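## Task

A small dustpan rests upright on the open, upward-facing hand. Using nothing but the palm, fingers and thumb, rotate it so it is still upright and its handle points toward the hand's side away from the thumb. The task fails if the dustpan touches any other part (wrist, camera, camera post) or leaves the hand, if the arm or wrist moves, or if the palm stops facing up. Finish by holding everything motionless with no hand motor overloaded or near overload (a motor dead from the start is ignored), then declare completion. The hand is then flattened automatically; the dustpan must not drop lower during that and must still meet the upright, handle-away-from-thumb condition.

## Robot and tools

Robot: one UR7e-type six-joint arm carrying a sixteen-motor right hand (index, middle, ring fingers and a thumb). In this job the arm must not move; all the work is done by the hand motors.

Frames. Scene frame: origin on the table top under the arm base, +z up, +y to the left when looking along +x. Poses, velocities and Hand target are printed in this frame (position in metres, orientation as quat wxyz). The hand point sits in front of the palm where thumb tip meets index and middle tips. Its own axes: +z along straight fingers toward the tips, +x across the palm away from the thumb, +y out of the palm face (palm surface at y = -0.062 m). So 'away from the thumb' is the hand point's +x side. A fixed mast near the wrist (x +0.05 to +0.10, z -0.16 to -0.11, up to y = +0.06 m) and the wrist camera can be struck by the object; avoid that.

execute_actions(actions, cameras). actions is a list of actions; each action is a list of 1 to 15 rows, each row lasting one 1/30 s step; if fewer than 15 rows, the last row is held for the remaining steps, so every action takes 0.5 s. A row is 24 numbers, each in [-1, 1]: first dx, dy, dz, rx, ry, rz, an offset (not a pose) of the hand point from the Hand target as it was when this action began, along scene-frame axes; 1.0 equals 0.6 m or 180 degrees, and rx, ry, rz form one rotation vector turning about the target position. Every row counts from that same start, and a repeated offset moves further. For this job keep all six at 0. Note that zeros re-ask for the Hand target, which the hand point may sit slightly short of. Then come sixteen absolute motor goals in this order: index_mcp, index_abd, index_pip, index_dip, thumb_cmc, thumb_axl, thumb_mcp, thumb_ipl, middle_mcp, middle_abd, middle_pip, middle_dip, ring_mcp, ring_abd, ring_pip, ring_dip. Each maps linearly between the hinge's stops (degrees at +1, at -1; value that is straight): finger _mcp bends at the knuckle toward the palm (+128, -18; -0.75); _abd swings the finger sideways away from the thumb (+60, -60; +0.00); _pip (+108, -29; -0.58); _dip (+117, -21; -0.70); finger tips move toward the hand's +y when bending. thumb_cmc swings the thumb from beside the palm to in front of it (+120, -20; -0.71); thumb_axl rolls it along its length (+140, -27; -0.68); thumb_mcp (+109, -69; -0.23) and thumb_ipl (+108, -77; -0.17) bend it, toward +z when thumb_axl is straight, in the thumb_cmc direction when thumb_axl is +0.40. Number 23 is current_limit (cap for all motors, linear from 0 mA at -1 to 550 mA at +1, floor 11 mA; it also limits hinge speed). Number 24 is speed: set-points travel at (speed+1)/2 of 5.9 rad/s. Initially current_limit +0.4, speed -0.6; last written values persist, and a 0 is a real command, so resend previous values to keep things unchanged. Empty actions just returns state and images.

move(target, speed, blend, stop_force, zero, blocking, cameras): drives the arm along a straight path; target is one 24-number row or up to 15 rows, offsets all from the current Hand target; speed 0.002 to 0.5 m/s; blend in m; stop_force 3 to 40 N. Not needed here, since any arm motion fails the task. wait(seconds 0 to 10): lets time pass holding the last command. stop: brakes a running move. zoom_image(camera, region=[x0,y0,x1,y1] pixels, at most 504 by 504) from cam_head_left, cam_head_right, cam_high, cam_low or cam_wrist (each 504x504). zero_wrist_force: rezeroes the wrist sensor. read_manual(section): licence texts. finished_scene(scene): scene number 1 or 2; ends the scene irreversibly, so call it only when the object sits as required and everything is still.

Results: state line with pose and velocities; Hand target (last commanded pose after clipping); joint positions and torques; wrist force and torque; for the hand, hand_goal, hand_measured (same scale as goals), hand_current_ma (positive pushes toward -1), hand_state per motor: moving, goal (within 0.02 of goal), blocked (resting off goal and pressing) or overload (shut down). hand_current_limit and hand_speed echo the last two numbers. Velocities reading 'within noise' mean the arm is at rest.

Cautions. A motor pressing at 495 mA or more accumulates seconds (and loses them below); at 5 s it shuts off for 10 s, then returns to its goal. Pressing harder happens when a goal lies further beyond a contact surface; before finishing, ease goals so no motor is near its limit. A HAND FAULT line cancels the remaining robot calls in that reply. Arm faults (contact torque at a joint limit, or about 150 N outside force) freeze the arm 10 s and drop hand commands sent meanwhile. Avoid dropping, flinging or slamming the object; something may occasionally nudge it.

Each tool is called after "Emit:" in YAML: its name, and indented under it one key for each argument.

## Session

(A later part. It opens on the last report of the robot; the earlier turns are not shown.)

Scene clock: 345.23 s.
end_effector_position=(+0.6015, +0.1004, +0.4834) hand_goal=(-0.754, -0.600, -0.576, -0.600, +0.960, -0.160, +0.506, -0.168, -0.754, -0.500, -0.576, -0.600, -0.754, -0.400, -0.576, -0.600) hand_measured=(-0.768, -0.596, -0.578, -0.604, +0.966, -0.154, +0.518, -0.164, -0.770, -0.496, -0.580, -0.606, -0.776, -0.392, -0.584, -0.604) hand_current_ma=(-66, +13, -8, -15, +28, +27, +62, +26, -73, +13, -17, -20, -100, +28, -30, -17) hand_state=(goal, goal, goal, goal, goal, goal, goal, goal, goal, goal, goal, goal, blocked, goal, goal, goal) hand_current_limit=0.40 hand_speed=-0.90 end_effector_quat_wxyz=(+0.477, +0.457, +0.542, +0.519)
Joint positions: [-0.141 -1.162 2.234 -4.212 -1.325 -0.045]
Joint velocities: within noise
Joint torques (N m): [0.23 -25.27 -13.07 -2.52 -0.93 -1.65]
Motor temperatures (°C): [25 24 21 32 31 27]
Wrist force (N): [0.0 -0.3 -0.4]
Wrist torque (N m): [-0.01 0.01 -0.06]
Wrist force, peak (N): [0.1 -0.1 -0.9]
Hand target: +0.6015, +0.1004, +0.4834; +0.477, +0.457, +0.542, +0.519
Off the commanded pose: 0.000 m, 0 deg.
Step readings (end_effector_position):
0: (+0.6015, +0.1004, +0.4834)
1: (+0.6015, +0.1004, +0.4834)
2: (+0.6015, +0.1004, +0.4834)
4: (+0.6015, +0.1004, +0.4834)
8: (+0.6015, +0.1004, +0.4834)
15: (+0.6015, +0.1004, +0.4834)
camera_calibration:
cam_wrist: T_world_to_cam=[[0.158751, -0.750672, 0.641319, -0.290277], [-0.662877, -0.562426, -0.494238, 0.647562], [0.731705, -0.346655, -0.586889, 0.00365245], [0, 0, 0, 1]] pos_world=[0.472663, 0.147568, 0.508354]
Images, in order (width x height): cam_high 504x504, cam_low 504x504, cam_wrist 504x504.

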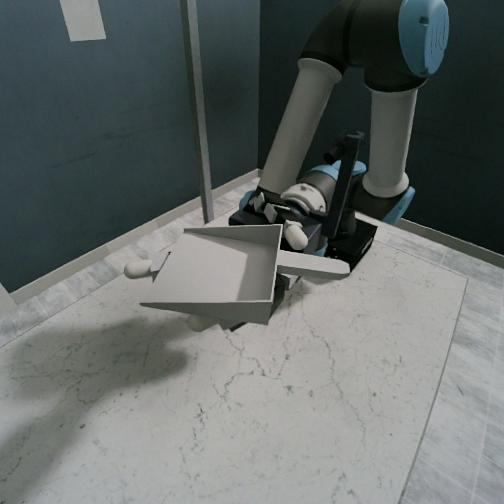

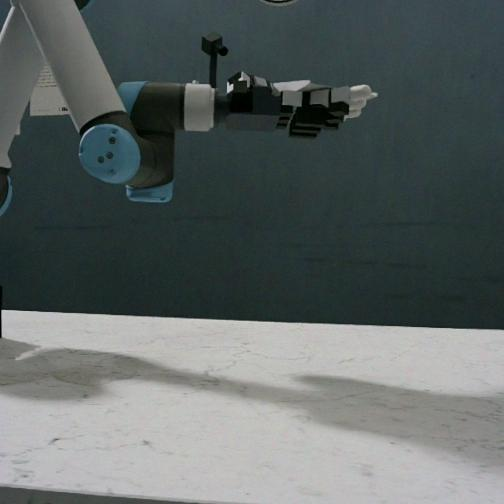

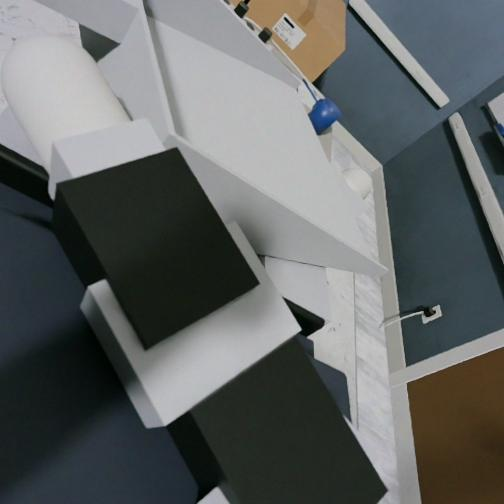

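Emit:
execute_actions:
  actions:
    - [[0,0,0,0,0,0,-0.754,-0.6,-0.576,-0.6,0.96,-0.16,0.506,-0.168,-0.754,-0.5,-0.576,-0.6,-0.754,-0.4,-0.576,-0.92,0.4,-0.9]]
    - [[0,0,0,0,0,0,-0.754,-0.6,-0.576,-0.6,0.96,-0.16,0.506,-0.168,-0.754,-0.5,-0.576,-0.6,-0.754,-0.1,-0.576,-0.92,0.4,-0.9]]
    - [[0,0,0,0,0,0,-0.754,-0.6,-0.576,-0.6,0.96,-0.16,0.506,-0.168,-0.754,-0.5,-0.576,-0.6,-0.754,0.2,-0.576,-0.92,0.4,-0.9]]
    - [[0,0,0,0,0,0,-0.754,-0.6,-0.576,-0.6,0.96,-0.16,0.506,-0.168,-0.754,-0.5,-0.576,-0.6,-0.754,0.2,-0.576,-0.92,0.4,-0.9]]
  cameras: ["cam_high","cam_low"]

Emit:
execute_actions:
  actions:
    - [[0,0,0,0,0,0,-0.754,-0.6,-0.576,-0.6,0.96,-0.16,0.506,-0.168,-0.754,-0.5,-0.576,-0.6,-0.754,0.2,-0.576,-0.6,0.4,-0.9]]
  cameras: ["cam_high","cam_low"]

Emit:
zoom_image:
  camera: "cam_high"
  region: [130, 130, 390, 390]

Emit:
zoom_image:
  camera: "cam_low"
  region: [180, 0, 400, 160]

Scene clock: 358.17 s.
end_effector_position=(+0.6015, +0.1004, +0.4834) hand_goal=(-0.754, -0.600, -0.576, -0.600, +0.960, -0.160, +0.506, -0.168, -0.754, -0.500, -0.576, -0.600, -0.754, +0.200, -0.576, -0.920) hand_measured=(-0.768, -0.596, -0.578, -0.604, +0.966, -0.154, +0.518, -0.164, -0.770, -0.496, -0.582, -0.606, -0.776, +0.196, -0.584, -0.918) hand_current_ma=(-66, +13, -8, -15, +28, +27, +62, +26, -73, +12, -20, -20, -100, -12, -30, +8) hand_state=(goal, goal, goal, goal, goal, goal, goal, goal, goal, goal, goal, goal, blocked, goal, goal, goal) hand_current_limit=0.40 hand_speed=-0.90 end_effector_quat_wxyz=(+0.477, +0.457, +0.542, +0.519)
Joint positions: [-0.141 -1.162 2.234 -4.212 -1.325 -0.045]
Joint velocities: within noise
Joint torques (N m): [-0.6 -25.44 -13.11 -2.45 -1.08 -1.56]
Motor temperatures (°C): [25 24 21 32 31 27]
Wrist force (N): [-0.4 -0.2 -0.4]
Wrist torque (N m): [0.02 0.06 -0.11]
Wrist force, peak (N): [-0.4 0.0 -0.8]
Hand target: +0.6015, +0.1004, +0.4834; +0.477, +0.457, +0.542, +0.519
Off the commanded pose: 0.000 m, 0 deg.
Step readings (end_effector_position):
0: (+0.6015, +0.1004, +0.4834)
1: (+0.6015, +0.1004, +0.4834)
2: (+0.6015, +0.1004, +0.4834)
4: (+0.6015, +0.1004, +0.4834)
8: (+0.6015, +0.1004, +0.4834)
15: (+0.6015, +0.1004, +0.4834)
16: (+0.6015, +0.1004, +0.4834)
17: (+0.6015, +0.1004, +0.4834)
19: (+0.6015, +0.1004, +0.4834)
23: (+0.6015, +0.1004, +0.4834)
30: (+0.6015, +0.1004, +0.4834)
31: (+0.6015, +0.1004, +0.4834)
32: (+0.6015, +0.1004, +0.4834)
34: (+0.6015, +0.1004, +0.4834)
38: (+0.6015, +0.1004, +0.4834)
45: (+0.6015, +0.1004, +0.4834)
46: (+0.6015, +0.1004, +0.4834)
47: (+0.6015, +0.1004, +0.4834)
49: (+0.6015, +0.1004, +0.4834)
53: (+0.6015, +0.1004, +0.4834)
60: (+0.6015, +0.1004, +0.4834)
Images, in order (width x height): cam_high 504x504, cam_low 504x504.

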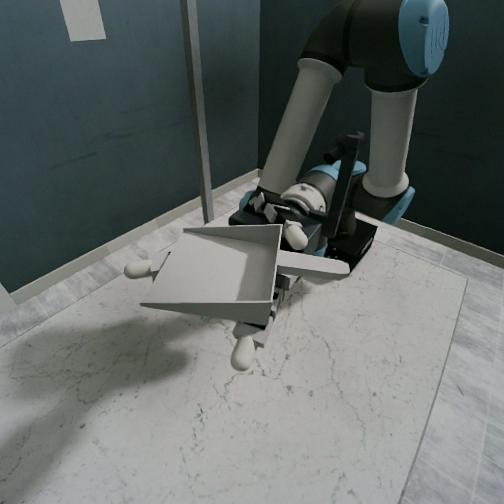

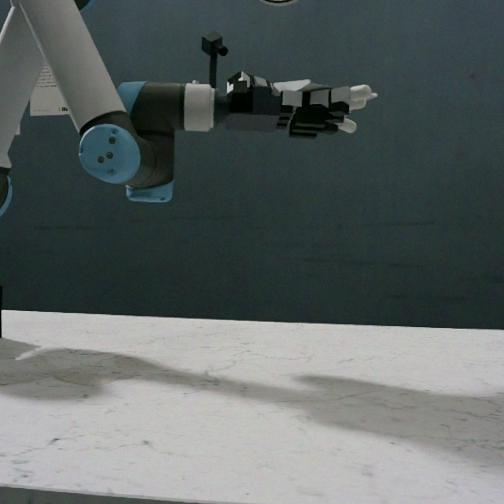

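Scene clock: 359.73 s.
end_effector_position=(+0.6015, +0.1004, +0.4834) hand_goal=(-0.754, -0.600, -0.576, -0.600, +0.960, -0.160, +0.506, -0.168, -0.754, -0.500, -0.576, -0.600, -0.754, +0.200, -0.576, -0.600) hand_measured=(-0.768, -0.596, -0.578, -0.604, +0.966, -0.154, +0.518, -0.164, -0.770, -0.496, -0.582, -0.606, -0.776, +0.196, -0.584, -0.604) hand_current_ma=(-66, +13, -8, -15, +28, +27, +62, +26, -73, +12, -20, -20, -100, -11, -30, -15) hand_state=(goal, goal, goal, goal, goal, goal, goal, goal, goal, goal, goal, goal, blocked, goal, goal, goal) hand_current_limit=0.40 hand_speed=-0.90 end_effector_quat_wxyz=(+0.477, +0.457, +0.542, +0.519)
Joint positions: [-0.141 -1.162 2.234 -4.212 -1.325 -0.045]
Joint velocities: within noise
Joint torques (N m): [0.2 -25.69 -13.36 -2.39 -1.13 -1.64]
Motor temperatures (°C): [25 24 21 32 31 27]
Wrist force (N): [-0.4 0.0 -0.2]
Wrist torque (N m): [0.04 0.06 -0.11]
Wrist force, peak (N): [0.1 0.1 -0.9]
Hand target: +0.6015, +0.1004, +0.4834; +0.477, +0.457, +0.542, +0.519
Off the commanded pose: 0.000 m, 0 deg.
Step readings (end_effector_position):
0: (+0.6015, +0.1004, +0.4834)
1: (+0.6015, +0.1004, +0.4834)
2: (+0.6015, +0.1004, +0.4834)
4: (+0.6015, +0.1004, +0.4834)
8: (+0.6015, +0.1004, +0.4834)
15: (+0.6015, +0.1004, +0.4834)
Images, in order (width x height): cam_high 504x504, cam_low 504x504.

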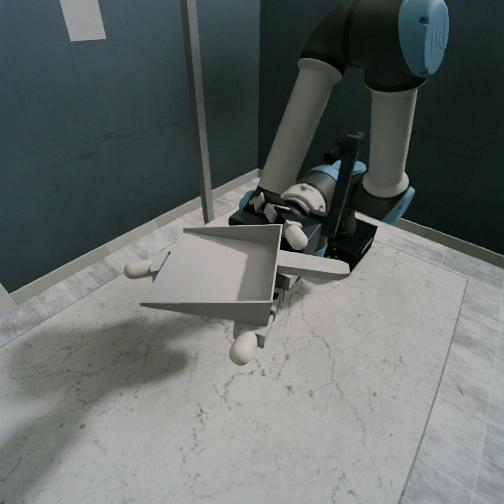

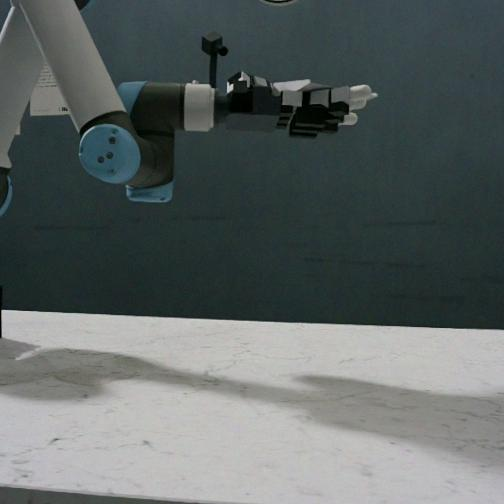

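Scaled by 1.938 from the camera's 504x504 image, which has a finer 720x720 frame.

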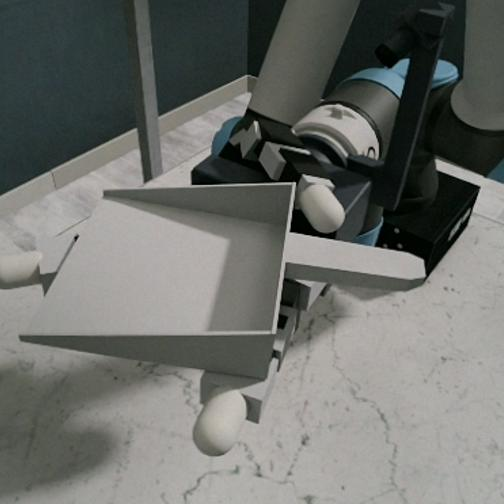

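Scaled by 2.291 from the camera's 504x504 image, which has a finer 720x720 frame.

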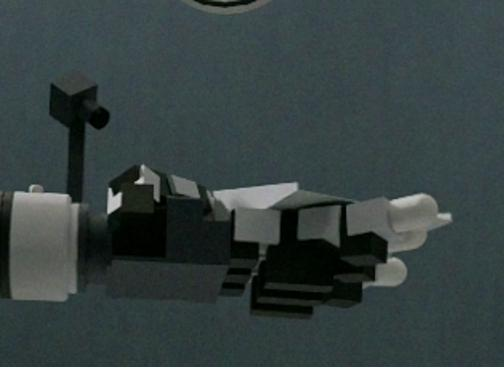

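Emit:
execute_actions:
  actions:
    - [[0,0,0,0,0,0,-0.754,-0.6,-0.576,-0.6,0.96,-0.16,0.506,-0.168,-0.754,-0.5,-0.576,-0.92,-0.754,0.2,-0.576,-0.6,0.4,-0.9]]
    - [[0,0,0,0,0,0,-0.754,-0.6,-0.576,-0.6,0.96,-0.16,0.506,-0.168,-0.754,-0.2,-0.576,-0.92,-0.754,0.2,-0.576,-0.6,0.4,-0.9]]
    - [[0,0,0,0,0,0,-0.754,-0.6,-0.576,-0.6,0.96,-0.16,0.506,-0.168,-0.754,0.1,-0.576,-0.92,-0.754,0.2,-0.576,-0.6,0.4,-0.9]]
    - [[0,0,0,0,0,0,-0.754,-0.6,-0.576,-0.6,0.96,-0.16,0.506,-0.168,-0.754,0.1,-0.576,-0.6,-0.754,0.2,-0.576,-0.6,0.4,-0.9]]
    - [[0,0,0,0,0,0,-0.754,-0.6,-0.576,-0.92,0.96,-0.16,0.506,-0.168,-0.754,0.1,-0.576,-0.6,-0.754,0.2,-0.576,-0.6,0.4,-0.9]]
    - [[0,0,0,0,0,0,-0.754,-0.3,-0.576,-0.92,0.96,-0.16,0.506,-0.168,-0.754,0.1,-0.576,-0.6,-0.754,0.2,-0.576,-0.6,0.4,-0.9]]
    - [[0,0,0,0,0,0,-0.754,0,-0.576,-0.92,0.96,-0.16,0.506,-0.168,-0.754,0.1,-0.576,-0.6,-0.754,0.2,-0.576,-0.6,0.4,-0.9]]
    - [[0,0,0,0,0,0,-0.754,0,-0.576,-0.6,0.96,-0.16,0.506,-0.168,-0.754,0.1,-0.576,-0.6,-0.754,0.2,-0.576,-0.6,0.4,-0.9]]
  cameras: ["cam_high","cam_low"]

Emit:
zoom_image:
  camera: "cam_high"
  region: [130, 130, 390, 390]

Scene clock: 381.93 s.
end_effector_position=(+0.6015, +0.1004, +0.4834) hand_goal=(-0.754, +0.000, -0.576, -0.600, +0.960, -0.160, +0.506, -0.168, -0.754, +0.100, -0.576, -0.600, -0.754, +0.200, -0.576, -0.600) hand_measured=(-0.768, -0.004, -0.578, -0.604, +0.966, -0.154, +0.518, -0.164, -0.772, +0.096, -0.582, -0.610, -0.776, +0.198, -0.584, -0.604) hand_current_ma=(-66, -10, -8, -15, +28, +27, +62, +26, -83, -12, -22, -38, -100, -9, -30, -15) hand_state=(goal, goal, goal, goal, goal, goal, goal, goal, goal, goal, goal, goal, blocked, goal, goal, goal) hand_current_limit=0.40 hand_speed=-0.90 end_effector_quat_wxyz=(+0.477, +0.457, +0.542, +0.519)
Joint positions: [-0.141 -1.162 2.234 -4.212 -1.325 -0.045]
Joint velocities: within noise
Joint torques (N m): [-1.16 -25.73 -14.18 -2.34 -0.89 -1.57]
Motor temperatures (°C): [25 24 21 32 31 27]
Wrist force (N): [0.2 -0.4 -0.3]
Wrist torque (N m): [0.00 -0.02 -0.11]
Wrist force, peak (N): [-0.2 -0.3 -0.9]
Hand target: +0.6015, +0.1004, +0.4834; +0.477, +0.457, +0.542, +0.519
Off the commanded pose: 0.000 m, 0 deg.
Step readings (end_effector_position):
0: (+0.6015, +0.1004, +0.4834)
1: (+0.6015, +0.1004, +0.4834)
2: (+0.6015, +0.1004, +0.4834)
4: (+0.6015, +0.1004, +0.4834)
8: (+0.6015, +0.1004, +0.4834)
15: (+0.6015, +0.1004, +0.4834)
16: (+0.6015, +0.1004, +0.4834)
17: (+0.6015, +0.1004, +0.4834)
19: (+0.6015, +0.1004, +0.4834)
23: (+0.6015, +0.1004, +0.4834)
30: (+0.6015, +0.1004, +0.4834)
31: (+0.6015, +0.1004, +0.4834)
32: (+0.6015, +0.1004, +0.4834)
34: (+0.6015, +0.1004, +0.4834)
38: (+0.6015, +0.1004, +0.4834)
45: (+0.6015, +0.1004, +0.4834)
46: (+0.6015, +0.1004, +0.4834)
47: (+0.6015, +0.1004, +0.4834)
49: (+0.6015, +0.1004, +0.4834)
53: (+0.6015, +0.1004, +0.4834)
60: (+0.6015, +0.1004, +0.4834)
61: (+0.6015, +0.1004, +0.4834)
62: (+0.6015, +0.1004, +0.4834)
64: (+0.6015, +0.1004, +0.4834)
68: (+0.6015, +0.1004, +0.4834)
75: (+0.6015, +0.1004, +0.4834)
76: (+0.6015, +0.1004, +0.4834)
77: (+0.6015, +0.1004, +0.4834)
79: (+0.6015, +0.1004, +0.4834)
83: (+0.6015, +0.1004, +0.4834)
90: (+0.6015, +0.1004, +0.4834)
91: (+0.6015, +0.1004, +0.4834)
92: (+0.6015, +0.1004, +0.4834)
94: (+0.6015, +0.1004, +0.4834)
98: (+0.6015, +0.1004, +0.4834)
105: (+0.6015, +0.1004, +0.4834)
106: (+0.6015, +0.1004, +0.4834)
107: (+0.6015, +0.1004, +0.4834)
109: (+0.6015, +0.1004, +0.4834)
113: (+0.6015, +0.1004, +0.4834)
120: (+0.6015, +0.1004, +0.4834)
Images, in order (width x height): cam_high 504x504, cam_low 504x504.

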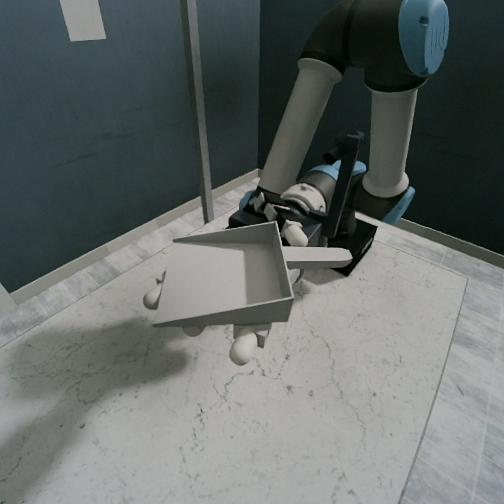

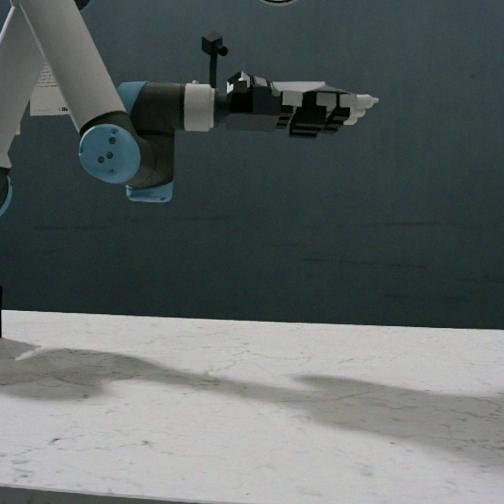

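Scaled by 1.938 from the camera's 504x504 image, which has a finer 720x720 frame.

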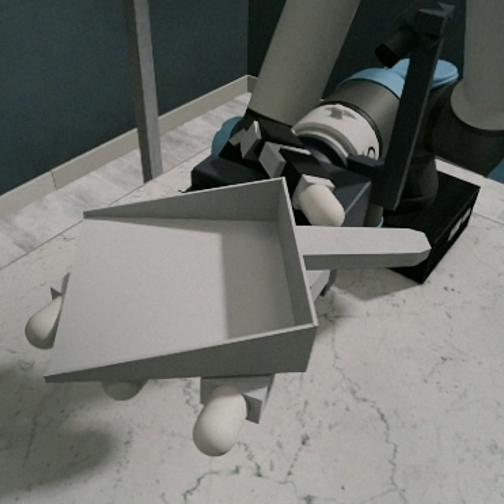

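Emit:
execute_actions:
  actions:
    - [[0,0,0,0,0,0,-0.754,-0.3,-0.576,-0.6,0.96,-0.16,0.506,-0.168,-0.754,-0.2,-0.576,-0.6,-0.754,-0.1,-0.576,-0.6,0.4,-0.9]]
    - [[0,0,0,0,0,0,-0.754,-0.6,-0.576,-0.6,0.96,-0.16,0.506,-0.168,-0.754,-0.5,-0.576,-0.6,-0.754,-0.4,-0.576,-0.6,0.4,-0.9]]
  cameras: ["cam_high","cam_low"]

Emit:
zoom_image:
  camera: "cam_high"
  region: [130, 130, 390, 390]

Emit:
zoom_image:
  camera: "cam_low"
  region: [180, 0, 400, 160]

Scene clock: 387.57 s.
end_effector_position=(+0.6015, +0.1004, +0.4834) hand_goal=(-0.754, -0.600, -0.576, -0.600, +0.960, -0.160, +0.506, -0.168, -0.754, -0.500, -0.576, -0.600, -0.754, -0.400, -0.576, -0.600) hand_measured=(-0.768, -0.596, -0.578, -0.604, +0.966, -0.154, +0.518, -0.164, -0.772, -0.494, -0.582, -0.608, -0.776, -0.394, -0.584, -0.604) hand_current_ma=(-66, +13, -8, -15, +28, +27, +62, +26, -83, +18, -22, -29, -100, +19, -30, -15) hand_state=(goal, goal, goal, goal, goal, goal, goal, goal, goal, goal, goal, goal, blocked, goal, goal, goal) hand_current_limit=0.40 hand_speed=-0.90 end_effector_quat_wxyz=(+0.477, +0.457, +0.542, +0.519)
Joint positions: [-0.141 -1.162 2.234 -4.212 -1.325 -0.045]
Joint velocities: within noise
Joint torques (N m): [-0.76 -26.07 -14.36 -2.34 -0.95 -1.63]
Motor temperatures (°C): [25 25 21 32 31 27]
Wrist force (N): [-0.1 0.0 -0.5]
Wrist torque (N m): [0.06 0.02 -0.04]
Wrist force, peak (N): [-0.1 -0.5 -0.8]
Hand target: +0.6015, +0.1004, +0.4834; +0.477, +0.457, +0.542, +0.519
Off the commanded pose: 0.000 m, 0 deg.
Step readings (end_effector_position):
0: (+0.6015, +0.1004, +0.4834)
1: (+0.6015, +0.1004, +0.4834)
2: (+0.6015, +0.1004, +0.4834)
4: (+0.6015, +0.1004, +0.4834)
8: (+0.6015, +0.1004, +0.4834)
15: (+0.6015, +0.1004, +0.4834)
16: (+0.6015, +0.1004, +0.4834)
17: (+0.6015, +0.1004, +0.4834)
19: (+0.6015, +0.1004, +0.4834)
23: (+0.6015, +0.1004, +0.4834)
30: (+0.6015, +0.1004, +0.4834)
Images, in order (width x height): cam_high 504x504, cam_low 504x504.

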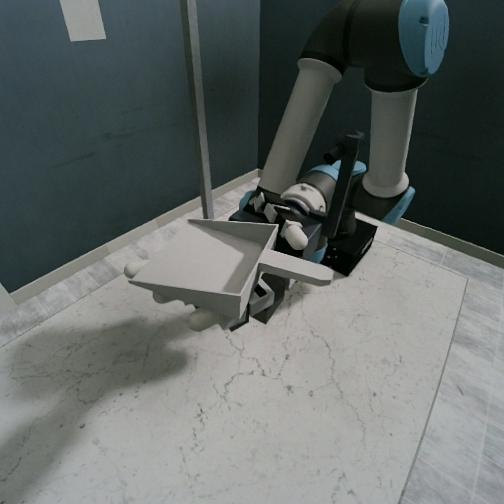

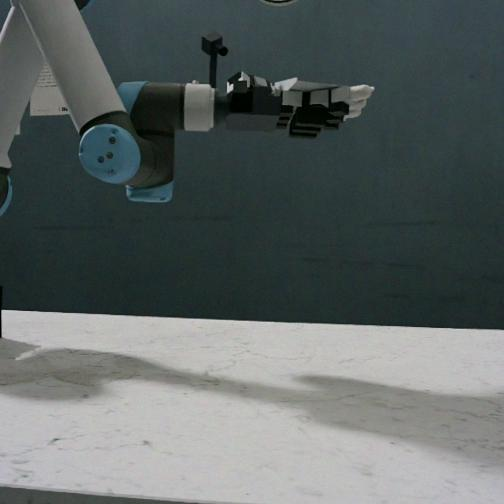

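Scaled by 1.938 from the camera's 504x504 image, which has a finer 720x720 frame.

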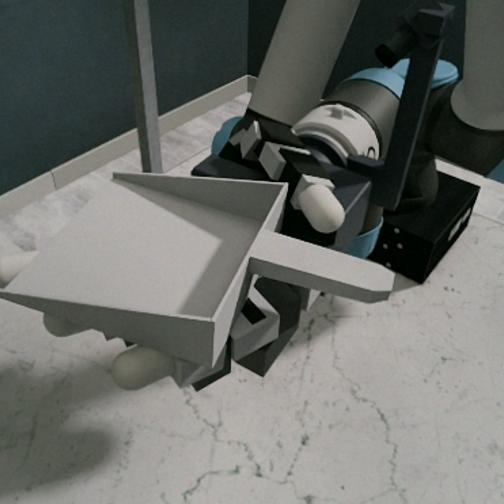

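Scaled by 2.291 from the camera's 504x504 image, which has a finer 720x720 frame.

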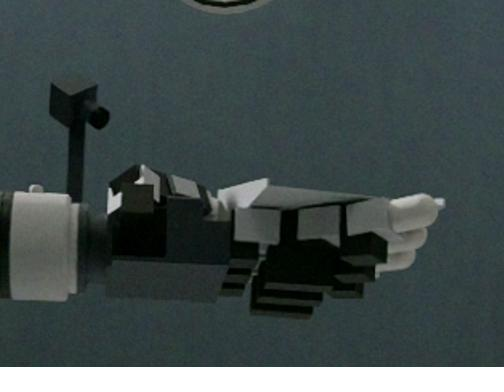

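Emit:
execute_actions:
  actions:
    - [[0,0,0,0,0,0,-0.754,-0.6,-0.576,-0.6,0.96,-0.16,0.506,-0.168,-0.754,-0.5,-0.576,-0.6,-0.754,-0.4,-0.576,-0.92,0.4,-0.9]]
    - [[0,0,0,0,0,0,-0.754,-0.6,-0.576,-0.6,0.96,-0.16,0.506,-0.168,-0.754,-0.5,-0.576,-0.6,-0.754,-0.1,-0.576,-0.92,0.4,-0.9]]
    - [[0,0,0,0,0,0,-0.754,-0.6,-0.576,-0.6,0.96,-0.16,0.506,-0.168,-0.754,-0.5,-0.576,-0.6,-0.754,0.2,-0.576,-0.92,0.4,-0.9]]
    - [[0,0,0,0,0,0,-0.754,-0.6,-0.576,-0.6,0.96,-0.16,0.506,-0.168,-0.754,-0.5,-0.576,-0.6,-0.754,0.2,-0.576,-0.6,0.4,-0.9]]
    - [[0,0,0,0,0,0,-0.754,-0.6,-0.576,-0.6,0.96,-0.16,0.506,-0.168,-0.754,-0.5,-0.576,-0.92,-0.754,0.2,-0.576,-0.6,0.4,-0.9]]
    - [[0,0,0,0,0,0,-0.754,-0.6,-0.576,-0.6,0.96,-0.16,0.506,-0.168,-0.754,-0.2,-0.576,-0.92,-0.754,0.2,-0.576,-0.6,0.4,-0.9]]
    - [[0,0,0,0,0,0,-0.754,-0.6,-0.576,-0.6,0.96,-0.16,0.506,-0.168,-0.754,0.1,-0.576,-0.92,-0.754,0.2,-0.576,-0.6,0.4,-0.9]]
    - [[0,0,0,0,0,0,-0.754,-0.6,-0.576,-0.6,0.96,-0.16,0.506,-0.168,-0.754,0.1,-0.576,-0.6,-0.754,0.2,-0.576,-0.6,0.4,-0.9]]
  cameras: ["cam_high","cam_low"]

Emit:
zoom_image:
  camera: "cam_high"
  region: [130, 130, 390, 390]

Scene clock: 400.47 s.
end_effector_position=(+0.6015, +0.1004, +0.4834) hand_goal=(-0.754, -0.600, -0.576, -0.600, +0.960, -0.160, +0.506, -0.168, -0.754, +0.100, -0.576, -0.600, -0.754, +0.200, -0.576, -0.600) hand_measured=(-0.770, -0.598, -0.580, -0.604, +0.966, -0.154, +0.518, -0.164, -0.772, +0.098, -0.582, -0.608, -0.776, +0.196, -0.584, -0.604) hand_current_ma=(-68, +8, -14, -15, +28, +27, +62, +26, -83, -9, -22, -30, -100, -11, -30, -15) hand_state=(goal, goal, goal, goal, goal, goal, goal, goal, goal, goal, goal, goal, blocked, goal, goal, goal) hand_current_limit=0.40 hand_speed=-0.90 end_effector_quat_wxyz=(+0.477, +0.457, +0.542, +0.519)
Joint positions: [-0.141 -1.162 2.234 -4.212 -1.325 -0.045]
Joint velocities: within noise
Joint torques (N m): [-1.12 -26.47 -15.24 -2.29 -1.05 -1.52]
Motor temperatures (°C): [25 25 21 32 31 27]
Wrist force (N): [0.1 -0.4 -0.7]
Wrist torque (N m): [0.02 0.00 -0.07]
Wrist force, peak (N): [-0.1 -0.2 -1.0]
Hand target: +0.6015, +0.1004, +0.4834; +0.477, +0.457, +0.542, +0.519
Off the commanded pose: 0.000 m, 0 deg.
Step readings (end_effector_position):
0: (+0.6015, +0.1004, +0.4834)
1: (+0.6015, +0.1004, +0.4834)
2: (+0.6015, +0.1004, +0.4834)
4: (+0.6015, +0.1004, +0.4834)
8: (+0.6015, +0.1004, +0.4834)
15: (+0.6015, +0.1004, +0.4834)
16: (+0.6015, +0.1004, +0.4834)
17: (+0.6015, +0.1004, +0.4834)
19: (+0.6015, +0.1004, +0.4834)
23: (+0.6015, +0.1004, +0.4834)
30: (+0.6015, +0.1004, +0.4834)
31: (+0.6015, +0.1004, +0.4834)
32: (+0.6015, +0.1004, +0.4834)
34: (+0.6015, +0.1004, +0.4834)
38: (+0.6015, +0.1004, +0.4834)
45: (+0.6015, +0.1004, +0.4834)
46: (+0.6015, +0.1004, +0.4834)
47: (+0.6015, +0.1004, +0.4834)
49: (+0.6015, +0.1004, +0.4834)
53: (+0.6015, +0.1004, +0.4834)
60: (+0.6015, +0.1004, +0.4834)
61: (+0.6015, +0.1004, +0.4834)
62: (+0.6015, +0.1004, +0.4834)
64: (+0.6015, +0.1004, +0.4834)
68: (+0.6015, +0.1004, +0.4834)
75: (+0.6015, +0.1004, +0.4834)
76: (+0.6015, +0.1004, +0.4834)
77: (+0.6015, +0.1004, +0.4834)
79: (+0.6015, +0.1004, +0.4834)
83: (+0.6015, +0.1004, +0.4834)
90: (+0.6015, +0.1004, +0.4834)
91: (+0.6015, +0.1004, +0.4834)
92: (+0.6015, +0.1004, +0.4834)
94: (+0.6015, +0.1004, +0.4834)
98: (+0.6015, +0.1004, +0.4834)
105: (+0.6015, +0.1004, +0.4834)
106: (+0.6015, +0.1004, +0.4834)
107: (+0.6015, +0.1004, +0.4834)
109: (+0.6015, +0.1004, +0.4834)
113: (+0.6015, +0.1004, +0.4834)
120: (+0.6015, +0.1004, +0.4834)
Images, in order (width x height): cam_high 504x504, cam_low 504x504.

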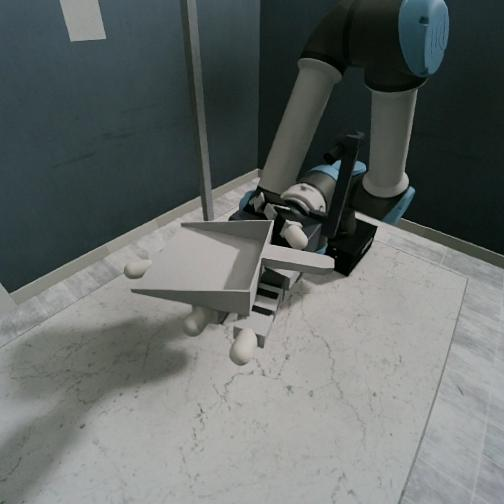

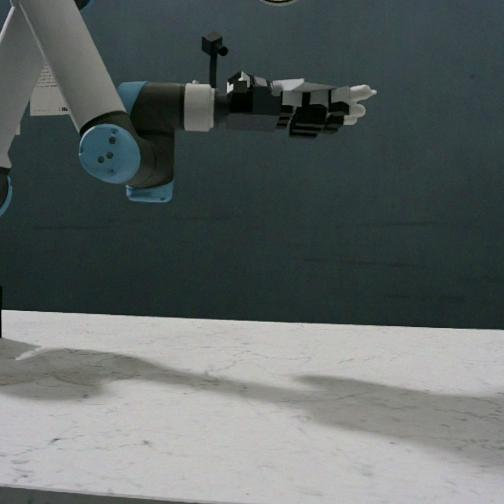

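Scaled by 1.938 from the camera's 504x504 image, which has a finer 720x720 frame.

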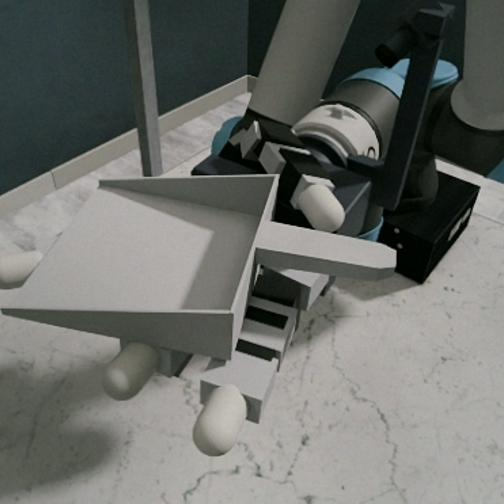

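Emit:
execute_actions:
  actions:
    - [[0,0,0,0,0,0,-0.754,-0.6,-0.576,-0.95,0.96,-0.16,0.506,-0.168,-0.754,0.1,-0.576,-0.6,-0.754,0.2,-0.576,-0.6,0.4,-0.9]]
    - [[0,0,0,0,0,0,-0.79,-0.3,-0.576,-0.95,0.96,-0.16,0.506,-0.168,-0.754,0.1,-0.576,-0.6,-0.754,0.2,-0.576,-0.6,0.4,-0.9]]
    - [[0,0,0,0,0,0,-0.79,0,-0.576,-0.95,0.96,-0.16,0.506,-0.168,-0.754,0.1,-0.576,-0.6,-0.754,0.2,-0.576,-0.6,0.4,-0.9]]
    - [[0,0,0,0,0,0,-0.754,0,-0.576,-0.6,0.96,-0.16,0.506,-0.168,-0.754,0.1,-0.576,-0.6,-0.754,0.2,-0.576,-0.6,0.4,-0.9]]
  cameras: ["cam_high"]

Emit:
zoom_image:
  camera: "cam_high"
  region: [130, 130, 390, 390]

Emit:
execute_actions:
  actions:
    - [[0,0,0,0,0,0,-0.754,-0.3,-0.576,-0.6,0.96,-0.16,0.506,-0.168,-0.754,-0.2,-0.576,-0.6,-0.754,-0.1,-0.576,-0.6,0.4,-0.9]]
    - [[0,0,0,0,0,0,-0.754,-0.6,-0.576,-0.6,0.96,-0.16,0.506,-0.168,-0.754,-0.5,-0.576,-0.6,-0.754,-0.4,-0.576,-0.6,0.4,-0.9]]
  cameras: ["cam_high","cam_low"]

Emit:
zoom_image:
  camera: "cam_high"
  region: [130, 130, 390, 390]

Emit:
zoom_image:
  camera: "cam_low"
  region: [180, 0, 400, 160]

Scene clock: 413.30 s.
end_effector_position=(+0.6015, +0.1004, +0.4834) hand_goal=(-0.754, +0.000, -0.576, -0.600, +0.960, -0.160, +0.506, -0.168, -0.754, +0.100, -0.576, -0.600, -0.754, +0.200, -0.576, -0.600) hand_measured=(-0.782, -0.004, -0.580, -0.604, +0.966, -0.154, +0.518, -0.164, -0.772, +0.098, -0.582, -0.606, -0.776, +0.196, -0.584, -0.604) hand_current_ma=(-134, -10, -14, -19, +28, +27, +62, +26, -85, -9, -22, -27, -100, -11, -30, -15) hand_state=(blocked, goal, goal, goal, goal, goal, goal, goal, goal, goal, goal, goal, blocked, goal, goal, goal) hand_current_limit=0.40 hand_speed=-0.90 end_effector_quat_wxyz=(+0.477, +0.457, +0.542, +0.519)
Joint positions: [-0.141 -1.162 2.234 -4.212 -1.325 -0.045]
Joint velocities: within noise
Joint torques (N m): [-1.29 -26.64 -16.16 -2.27 -0.95 -1.51]
Motor temperatures (°C): [25 25 21 32 31 27]
Wrist force (N): [0.0 -0.1 -0.3]
Wrist torque (N m): [0.05 0.01 -0.08]
Wrist force, peak (N): [0.0 -0.5 -0.9]
Hand target: +0.6015, +0.1004, +0.4834; +0.477, +0.457, +0.542, +0.519
Off the commanded pose: 0.000 m, 0 deg.
Step readings (end_effector_position):
0: (+0.6015, +0.1004, +0.4834)
1: (+0.6015, +0.1004, +0.4834)
2: (+0.6015, +0.1004, +0.4834)
4: (+0.6015, +0.1004, +0.4834)
8: (+0.6015, +0.1004, +0.4834)
15: (+0.6015, +0.1004, +0.4834)
16: (+0.6015, +0.1004, +0.4834)
17: (+0.6015, +0.1004, +0.4834)
19: (+0.6015, +0.1004, +0.4834)
23: (+0.6015, +0.1004, +0.4834)
30: (+0.6015, +0.1004, +0.4834)
31: (+0.6015, +0.1004, +0.4834)
32: (+0.6015, +0.1004, +0.4834)
34: (+0.6015, +0.1004, +0.4834)
38: (+0.6015, +0.1004, +0.4834)
45: (+0.6015, +0.1004, +0.4834)
46: (+0.6015, +0.1004, +0.4834)
47: (+0.6015, +0.1004, +0.4834)
49: (+0.6015, +0.1004, +0.4834)
53: (+0.6015, +0.1004, +0.4834)
60: (+0.6015, +0.1004, +0.4834)
Images, in order (width x height): cam_high 504x504.

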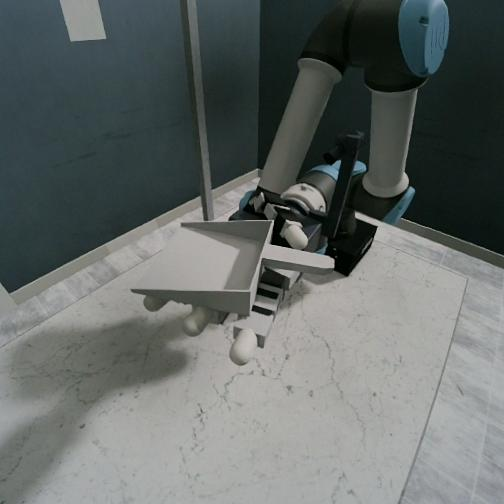

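Scaled by 1.938 from the camera's 504x504 image, which has a finer 720x720 frame.

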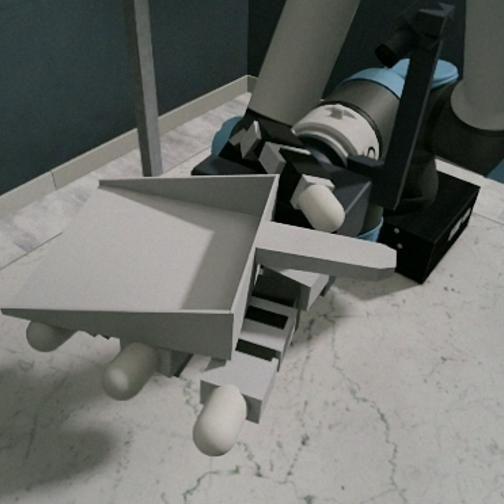

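Scene clock: 415.70 s.
end_effector_position=(+0.6015, +0.1004, +0.4834) hand_goal=(-0.754, -0.600, -0.576, -0.600, +0.960, -0.160, +0.506, -0.168, -0.754, -0.500, -0.576, -0.600, -0.754, -0.400, -0.576, -0.600) hand_measured=(-0.780, -0.596, -0.580, -0.604, +0.966, -0.154, +0.518, -0.164, -0.772, -0.494, -0.582, -0.606, -0.776, -0.396, -0.584, -0.604) hand_current_ma=(-124, +14, -14, -15, +28, +27, +62, +26, -85, +20, -22, -26, -99, +14, -30, -15) hand_state=(blocked, goal, goal, goal, goal, goal, goal, goal, goal, goal, goal, goal, blocked, goal, goal, goal) hand_current_limit=0.40 hand_speed=-0.90 end_effector_quat_wxyz=(+0.477, +0.457, +0.542, +0.519)
Joint positions: [-0.141 -1.162 2.234 -4.212 -1.325 -0.045]
Joint velocities: within noise
Joint torques (N m): [-2.11 -25.95 -15.87 -2.16 -0.88 -1.56]
Motor temperatures (°C): [25 25 21 32 31 27]
Wrist force (N): [-0.1 -0.2 -1.0]
Wrist torque (N m): [0.06 0.03 -0.03]
Wrist force, peak (N): [-0.1 -0.2 -1.0]
Hand target: +0.6015, +0.1004, +0.4834; +0.477, +0.457, +0.542, +0.519
Off the commanded pose: 0.000 m, 0 deg.
Step readings (end_effector_position):
0: (+0.6015, +0.1004, +0.4834)
1: (+0.6015, +0.1004, +0.4834)
2: (+0.6015, +0.1004, +0.4834)
4: (+0.6015, +0.1004, +0.4834)
8: (+0.6015, +0.1004, +0.4834)
15: (+0.6015, +0.1004, +0.4834)
16: (+0.6015, +0.1004, +0.4834)
17: (+0.6015, +0.1004, +0.4834)
19: (+0.6015, +0.1004, +0.4834)
23: (+0.6015, +0.1004, +0.4834)
30: (+0.6015, +0.1004, +0.4834)
Images, in order (width x height): cam_high 504x504, cam_low 504x504.

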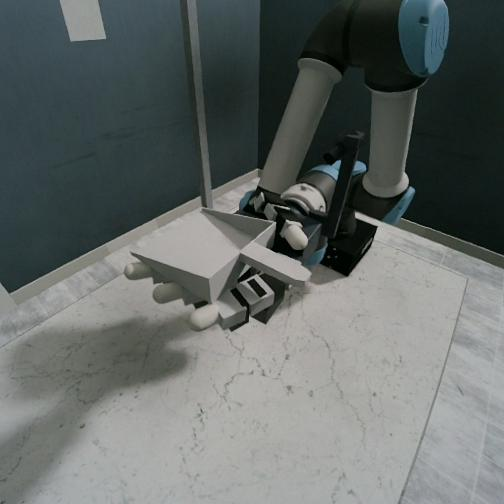

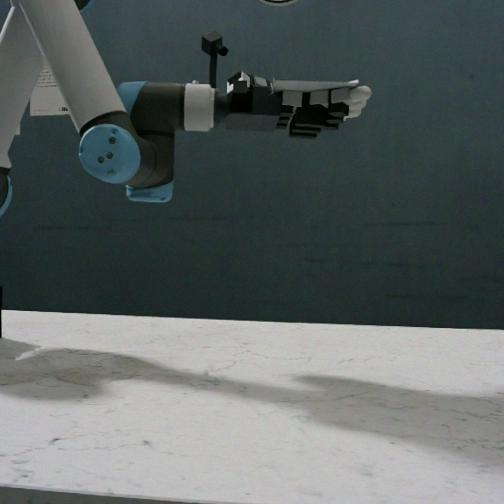

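Scaled by 1.938 from the camera's 504x504 image, which has a finer 720x720 frame.

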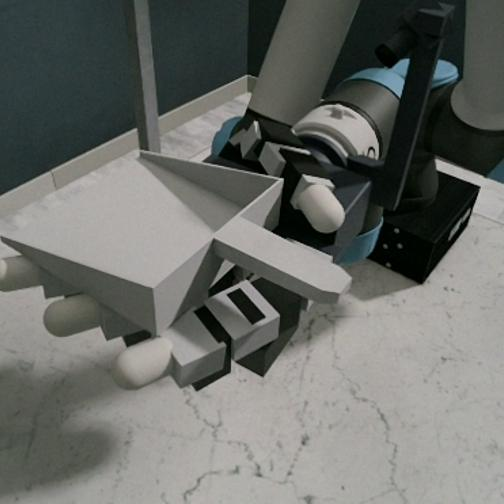

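Scaled by 2.291 from the camera's 504x504 image, which has a finer 720x720 frame.

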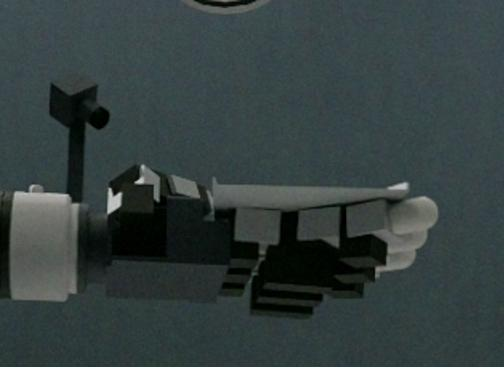

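Emit:
execute_actions:
  actions:
    - [[0,0,0,0,0,0,-0.754,-0.6,-0.576,-0.6,0.96,-0.16,0.506,-0.168,-0.754,-0.5,-0.576,-0.6,-0.82,-0.4,-0.576,-0.92,0.4,-0.9]]
    - [[0,0,0,0,0,0,-0.754,-0.6,-0.576,-0.6,0.96,-0.16,0.506,-0.168,-0.754,-0.5,-0.576,-0.6,-0.82,-0.1,-0.576,-0.92,0.4,-0.9]]
    - [[0,0,0,0,0,0,-0.754,-0.6,-0.576,-0.6,0.96,-0.16,0.506,-0.168,-0.754,-0.5,-0.576,-0.6,-0.82,0.0,-0.576,-0.92,0.4,-0.9]]
    - [[0,0,0,0,0,0,-0.754,-0.6,-0.576,-0.6,0.96,-0.16,0.506,-0.168,-0.754,-0.5,-0.576,-0.6,-0.754,0.0,-0.576,-0.6,0.4,-0.9]]
  cameras: ["cam_high","cam_low"]

Emit:
zoom_image:
  camera: "cam_high"
  region: [130, 130, 390, 390]

Emit:
execute_actions:
  actions:
    - [[0,0,0,0,0,0,-0.754,-0.6,-0.576,-0.6,0.96,-0.16,0.506,-0.168,-0.8,-0.5,-0.576,-0.92,-0.754,0.0,-0.576,-0.6,0.4,-0.9]]
    - [[0,0,0,0,0,0,-0.754,-0.6,-0.576,-0.6,0.96,-0.16,0.506,-0.168,-0.82,-0.3,-0.576,-0.92,-0.754,0.0,-0.576,-0.6,0.4,-0.9]]
    - [[0,0,0,0,0,0,-0.754,-0.6,-0.576,-0.6,0.96,-0.16,0.506,-0.168,-0.82,-0.1,-0.576,-0.92,-0.754,0.0,-0.576,-0.6,0.4,-0.9]]
    - [[0,0,0,0,0,0,-0.754,-0.6,-0.576,-0.6,0.96,-0.16,0.506,-0.168,-0.754,-0.1,-0.576,-0.6,-0.754,0.0,-0.576,-0.6,0.4,-0.9]]
  cameras: ["cam_high","cam_low"]

Emit:
zoom_image:
  camera: "cam_high"
  region: [130, 130, 390, 390]

Emit:
zoom_image:
  camera: "cam_low"
  region: [180, 0, 400, 160]

Scene clock: 431.33 s.
end_effector_position=(+0.6015, +0.1004, +0.4834) hand_goal=(-0.754, -0.600, -0.576, -0.600, +0.960, -0.160, +0.506, -0.168, -0.754, -0.500, -0.576, -0.600, -0.754, +0.000, -0.576, -0.600) hand_measured=(-0.780, -0.596, -0.580, -0.604, +0.966, -0.154, +0.518, -0.164, -0.772, -0.494, -0.582, -0.606, -0.782, -0.004, -0.584, -0.604) hand_current_ma=(-123, +13, -14, -15, +28, +27, +62, +26, -85, +20, -22, -26, -134, -11, -30, -15) hand_state=(blocked, goal, goal, goal, goal, goal, goal, goal, goal, goal, goal, goal, blocked, goal, goal, goal) hand_current_limit=0.40 hand_speed=-0.90 end_effector_quat_wxyz=(+0.477, +0.457, +0.542, +0.519)
Joint positions: [-0.141 -1.162 2.234 -4.212 -1.325 -0.045]
Joint velocities: within noise
Joint torques (N m): [-1.99 -27.4 -16.88 -2.2 -0.8 -1.49]
Motor temperatures (°C): [25 25 21 32 31 27]
Wrist force (N): [-0.3 0.0 -0.6]
Wrist torque (N m): [0.05 0.05 -0.05]
Wrist force, peak (N): [-0.2 0.1 -1.0]
Hand target: +0.6015, +0.1004, +0.4834; +0.477, +0.457, +0.542, +0.519
Off the commanded pose: 0.000 m, 0 deg.
Step readings (end_effector_position):
0: (+0.6015, +0.1004, +0.4834)
1: (+0.6015, +0.1004, +0.4834)
2: (+0.6015, +0.1004, +0.4834)
4: (+0.6015, +0.1004, +0.4834)
8: (+0.6015, +0.1004, +0.4834)
15: (+0.6015, +0.1004, +0.4834)
16: (+0.6015, +0.1004, +0.4834)
17: (+0.6015, +0.1004, +0.4834)
19: (+0.6015, +0.1004, +0.4834)
23: (+0.6015, +0.1004, +0.4834)
30: (+0.6015, +0.1004, +0.4834)
31: (+0.6015, +0.1004, +0.4834)
32: (+0.6015, +0.1004, +0.4834)
34: (+0.6015, +0.1004, +0.4834)
38: (+0.6015, +0.1004, +0.4834)
45: (+0.6015, +0.1004, +0.4834)
46: (+0.6015, +0.1004, +0.4834)
47: (+0.6015, +0.1004, +0.4834)
49: (+0.6015, +0.1004, +0.4834)
53: (+0.6015, +0.1004, +0.4834)
60: (+0.6015, +0.1004, +0.4834)
Images, in order (width x height): cam_high 504x504, cam_low 504x504.

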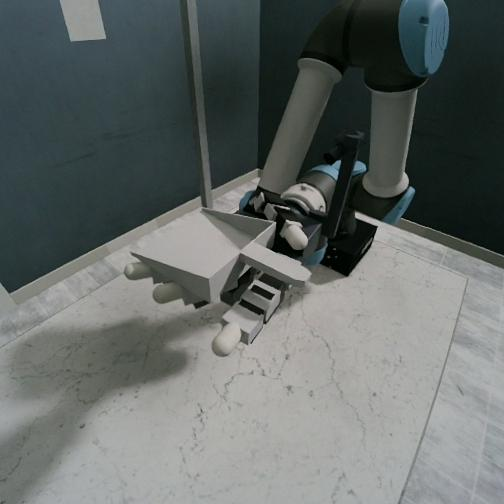

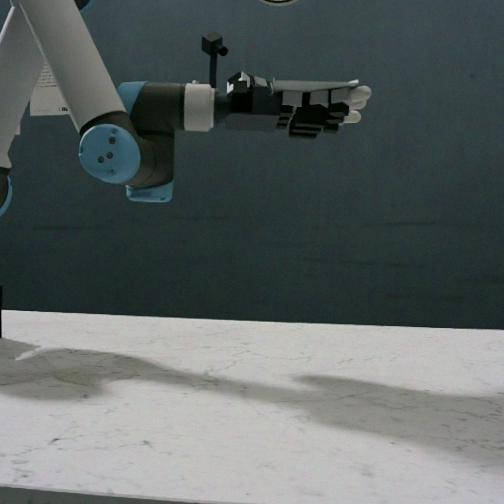

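Scaled by 1.938 from the camera's 504x504 image, which has a finer 720x720 frame.

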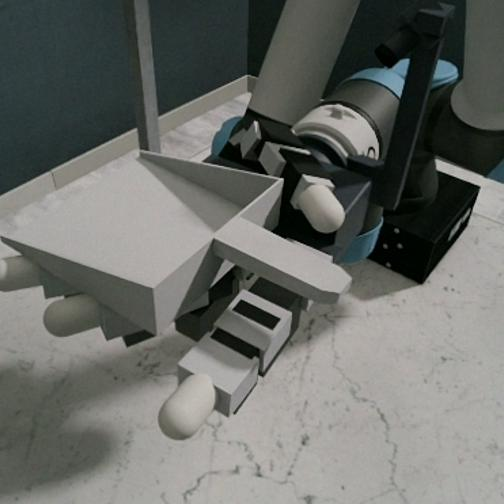

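Scene clock: 434.40 s.
end_effector_position=(+0.6015, +0.1004, +0.4834) hand_goal=(-0.754, -0.600, -0.576, -0.600, +0.960, -0.160, +0.506, -0.168, -0.754, -0.100, -0.576, -0.600, -0.754, +0.000, -0.576, -0.600) hand_measured=(-0.780, -0.596, -0.580, -0.604, +0.966, -0.154, +0.518, -0.164, -0.784, -0.104, -0.582, -0.604, -0.782, -0.004, -0.584, -0.604) hand_current_ma=(-123, +13, -18, -15, +28, +27, +62, +26, -135, -11, -22, -14, -134, -11, -30, -15) hand_state=(blocked, goal, goal, goal, goal, goal, goal, goal, blocked, goal, goal, goal, blocked, goal, goal, goal) hand_current_limit=0.40 hand_speed=-0.90 end_effector_quat_wxyz=(+0.477, +0.457, +0.542, +0.519)
Joint positions: [-0.141 -1.162 2.234 -4.212 -1.325 -0.045]
Joint velocities: within noise
Joint torques (N m): [-1.67 -26.49 -16.01 -2.26 -0.85 -1.44]
Motor temperatures (°C): [25 25 21 32 31 27]
Wrist force (N): [-0.2 0.0 -0.6]
Wrist torque (N m): [0.05 0.04 -0.06]
Wrist force, peak (N): [-0.5 -0.2 -0.9]
Hand target: +0.6015, +0.1004, +0.4834; +0.477, +0.457, +0.542, +0.519
Off the commanded pose: 0.000 m, 0 deg.
Step readings (end_effector_position):
0: (+0.6015, +0.1004, +0.4834)
1: (+0.6015, +0.1004, +0.4834)
2: (+0.6015, +0.1004, +0.4834)
4: (+0.6015, +0.1004, +0.4834)
8: (+0.6015, +0.1004, +0.4834)
15: (+0.6015, +0.1004, +0.4834)
16: (+0.6015, +0.1004, +0.4834)
17: (+0.6015, +0.1004, +0.4834)
19: (+0.6015, +0.1004, +0.4834)
23: (+0.6015, +0.1004, +0.4834)
30: (+0.6015, +0.1004, +0.4834)
31: (+0.6015, +0.1004, +0.4834)
32: (+0.6015, +0.1004, +0.4834)
34: (+0.6015, +0.1004, +0.4834)
38: (+0.6015, +0.1004, +0.4834)
45: (+0.6015, +0.1004, +0.4834)
46: (+0.6015, +0.1004, +0.4834)
47: (+0.6015, +0.1004, +0.4834)
49: (+0.6015, +0.1004, +0.4834)
53: (+0.6015, +0.1004, +0.4834)
60: (+0.6015, +0.1004, +0.4834)
Images, in order (width x height): cam_high 504x504, cam_low 504x504.

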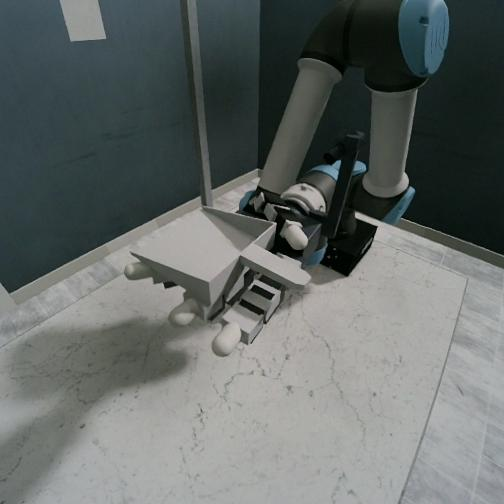

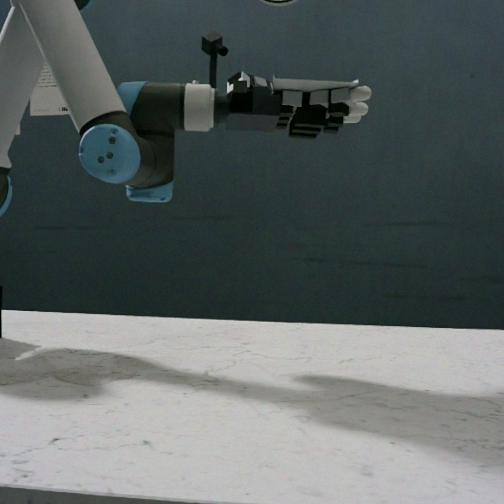

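Scaled by 1.938 from the camera's 504x504 image, which has a finer 720x720 frame.

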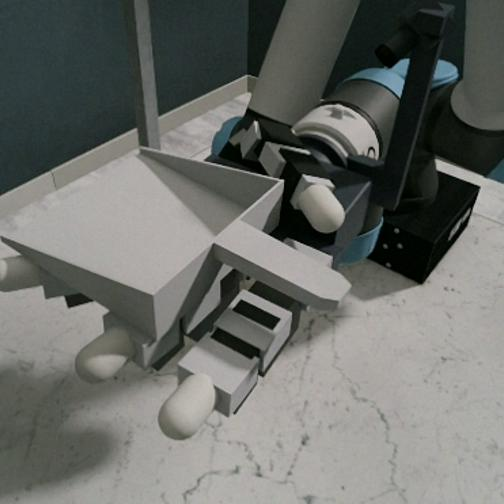

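Scaled by 2.291 from the camera's 504x504 image, which has a finer 720x720 frame.

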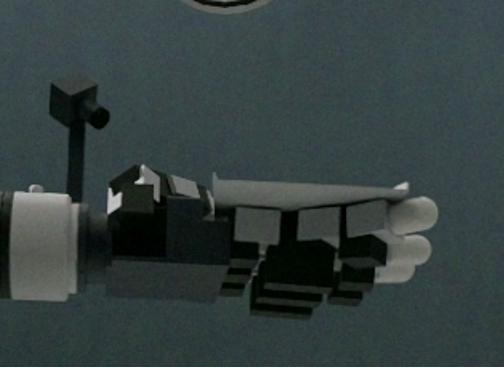

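Emit:
execute_actions:
  actions:
    - [[0,0,0,0,0,0,-0.754,-0.6,-0.576,-0.92,0.96,-0.16,0.506,-0.168,-0.754,-0.1,-0.576,-0.6,-0.754,0.0,-0.576,-0.6,0.4,-0.9]]
    - [[0,0,0,0,0,0,-0.8,-0.6,-0.576,-0.92,0.96,-0.16,0.506,-0.168,-0.754,-0.1,-0.576,-0.6,-0.754,0.0,-0.576,-0.6,0.4,-0.9]]
  cameras: ["cam_high","cam_low"]

Emit:
zoom_image:
  camera: "cam_high"
  region: [130, 130, 390, 390]

Emit:
zoom_image:
  camera: "cam_low"
  region: [180, 0, 400, 160]

Scene clock: 439.30 s.
end_effector_position=(+0.6015, +0.1004, +0.4834) hand_goal=(-0.800, -0.600, -0.576, -0.920, +0.960, -0.160, +0.506, -0.168, -0.754, -0.100, -0.576, -0.600, -0.754, +0.000, -0.576, -0.600) hand_measured=(-0.808, -0.596, -0.580, -0.918, +0.966, -0.154, +0.518, -0.164, -0.784, -0.102, -0.582, -0.604, -0.782, -0.004, -0.584, -0.604) hand_current_ma=(-38, +13, -18, +8, +28, +27, +62, +26, -135, -7, -22, -14, -134, -10, -30, -15) hand_state=(goal, goal, goal, goal, goal, goal, goal, goal, blocked, goal, goal, goal, blocked, goal, goal, goal) hand_current_limit=0.40 hand_speed=-0.90 end_effector_quat_wxyz=(+0.477, +0.457, +0.542, +0.519)
Joint positions: [-0.141 -1.162 2.234 -4.212 -1.325 -0.045]
Joint velocities: within noise
Joint torques (N m): [-2.35 -26.1 -15.81 -1.94 -0.79 -1.5]
Motor temperatures (°C): [25 25 21 32 31 27]
Wrist force (N): [-0.1 -0.2 -0.3]
Wrist torque (N m): [0.00 0.02 -0.06]
Wrist force, peak (N): [-0.5 0.0 -0.9]
Hand target: +0.6015, +0.1004, +0.4834; +0.477, +0.457, +0.542, +0.519
Off the commanded pose: 0.000 m, 0 deg.
Step readings (end_effector_position):
0: (+0.6015, +0.1004, +0.4834)
1: (+0.6015, +0.1004, +0.4834)
2: (+0.6015, +0.1004, +0.4834)
4: (+0.6015, +0.1004, +0.4834)
8: (+0.6015, +0.1004, +0.4834)
15: (+0.6015, +0.1004, +0.4834)
16: (+0.6015, +0.1004, +0.4834)
17: (+0.6015, +0.1004, +0.4834)
19: (+0.6015, +0.1004, +0.4834)
23: (+0.6015, +0.1004, +0.4834)
30: (+0.6015, +0.1004, +0.4834)
Images, in order (width x height): cam_high 504x504, cam_low 504x504.

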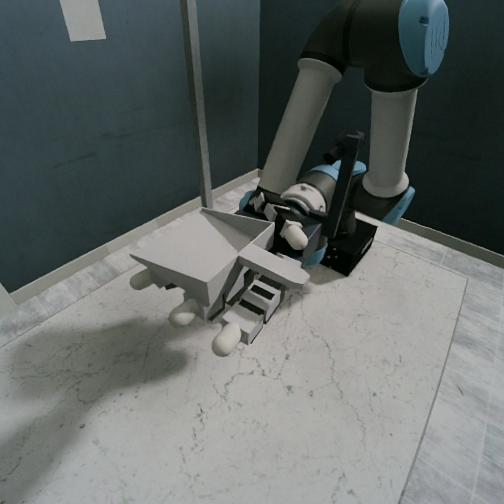

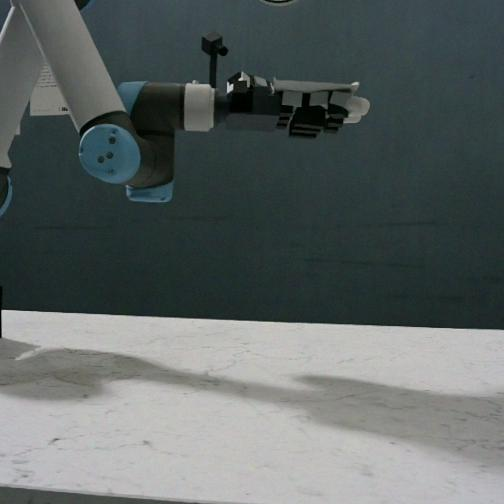

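Scaled by 1.938 from the camera's 504x504 image, which has a finer 720x720 frame.

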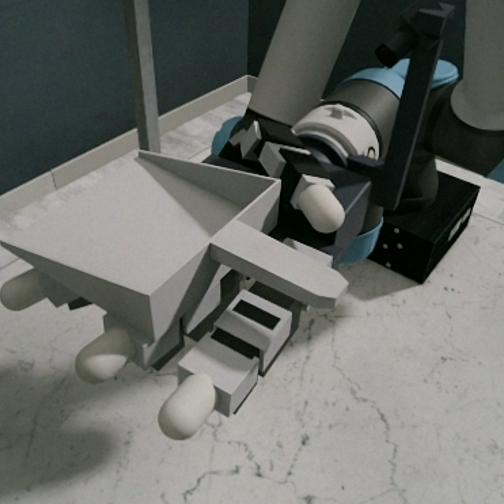

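Scaled by 2.291 from the camera's 504x504 image, which has a finer 720x720 frame.

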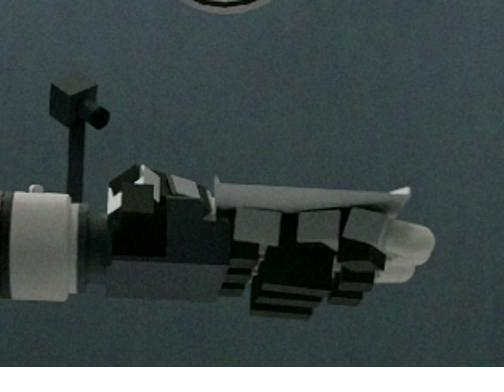

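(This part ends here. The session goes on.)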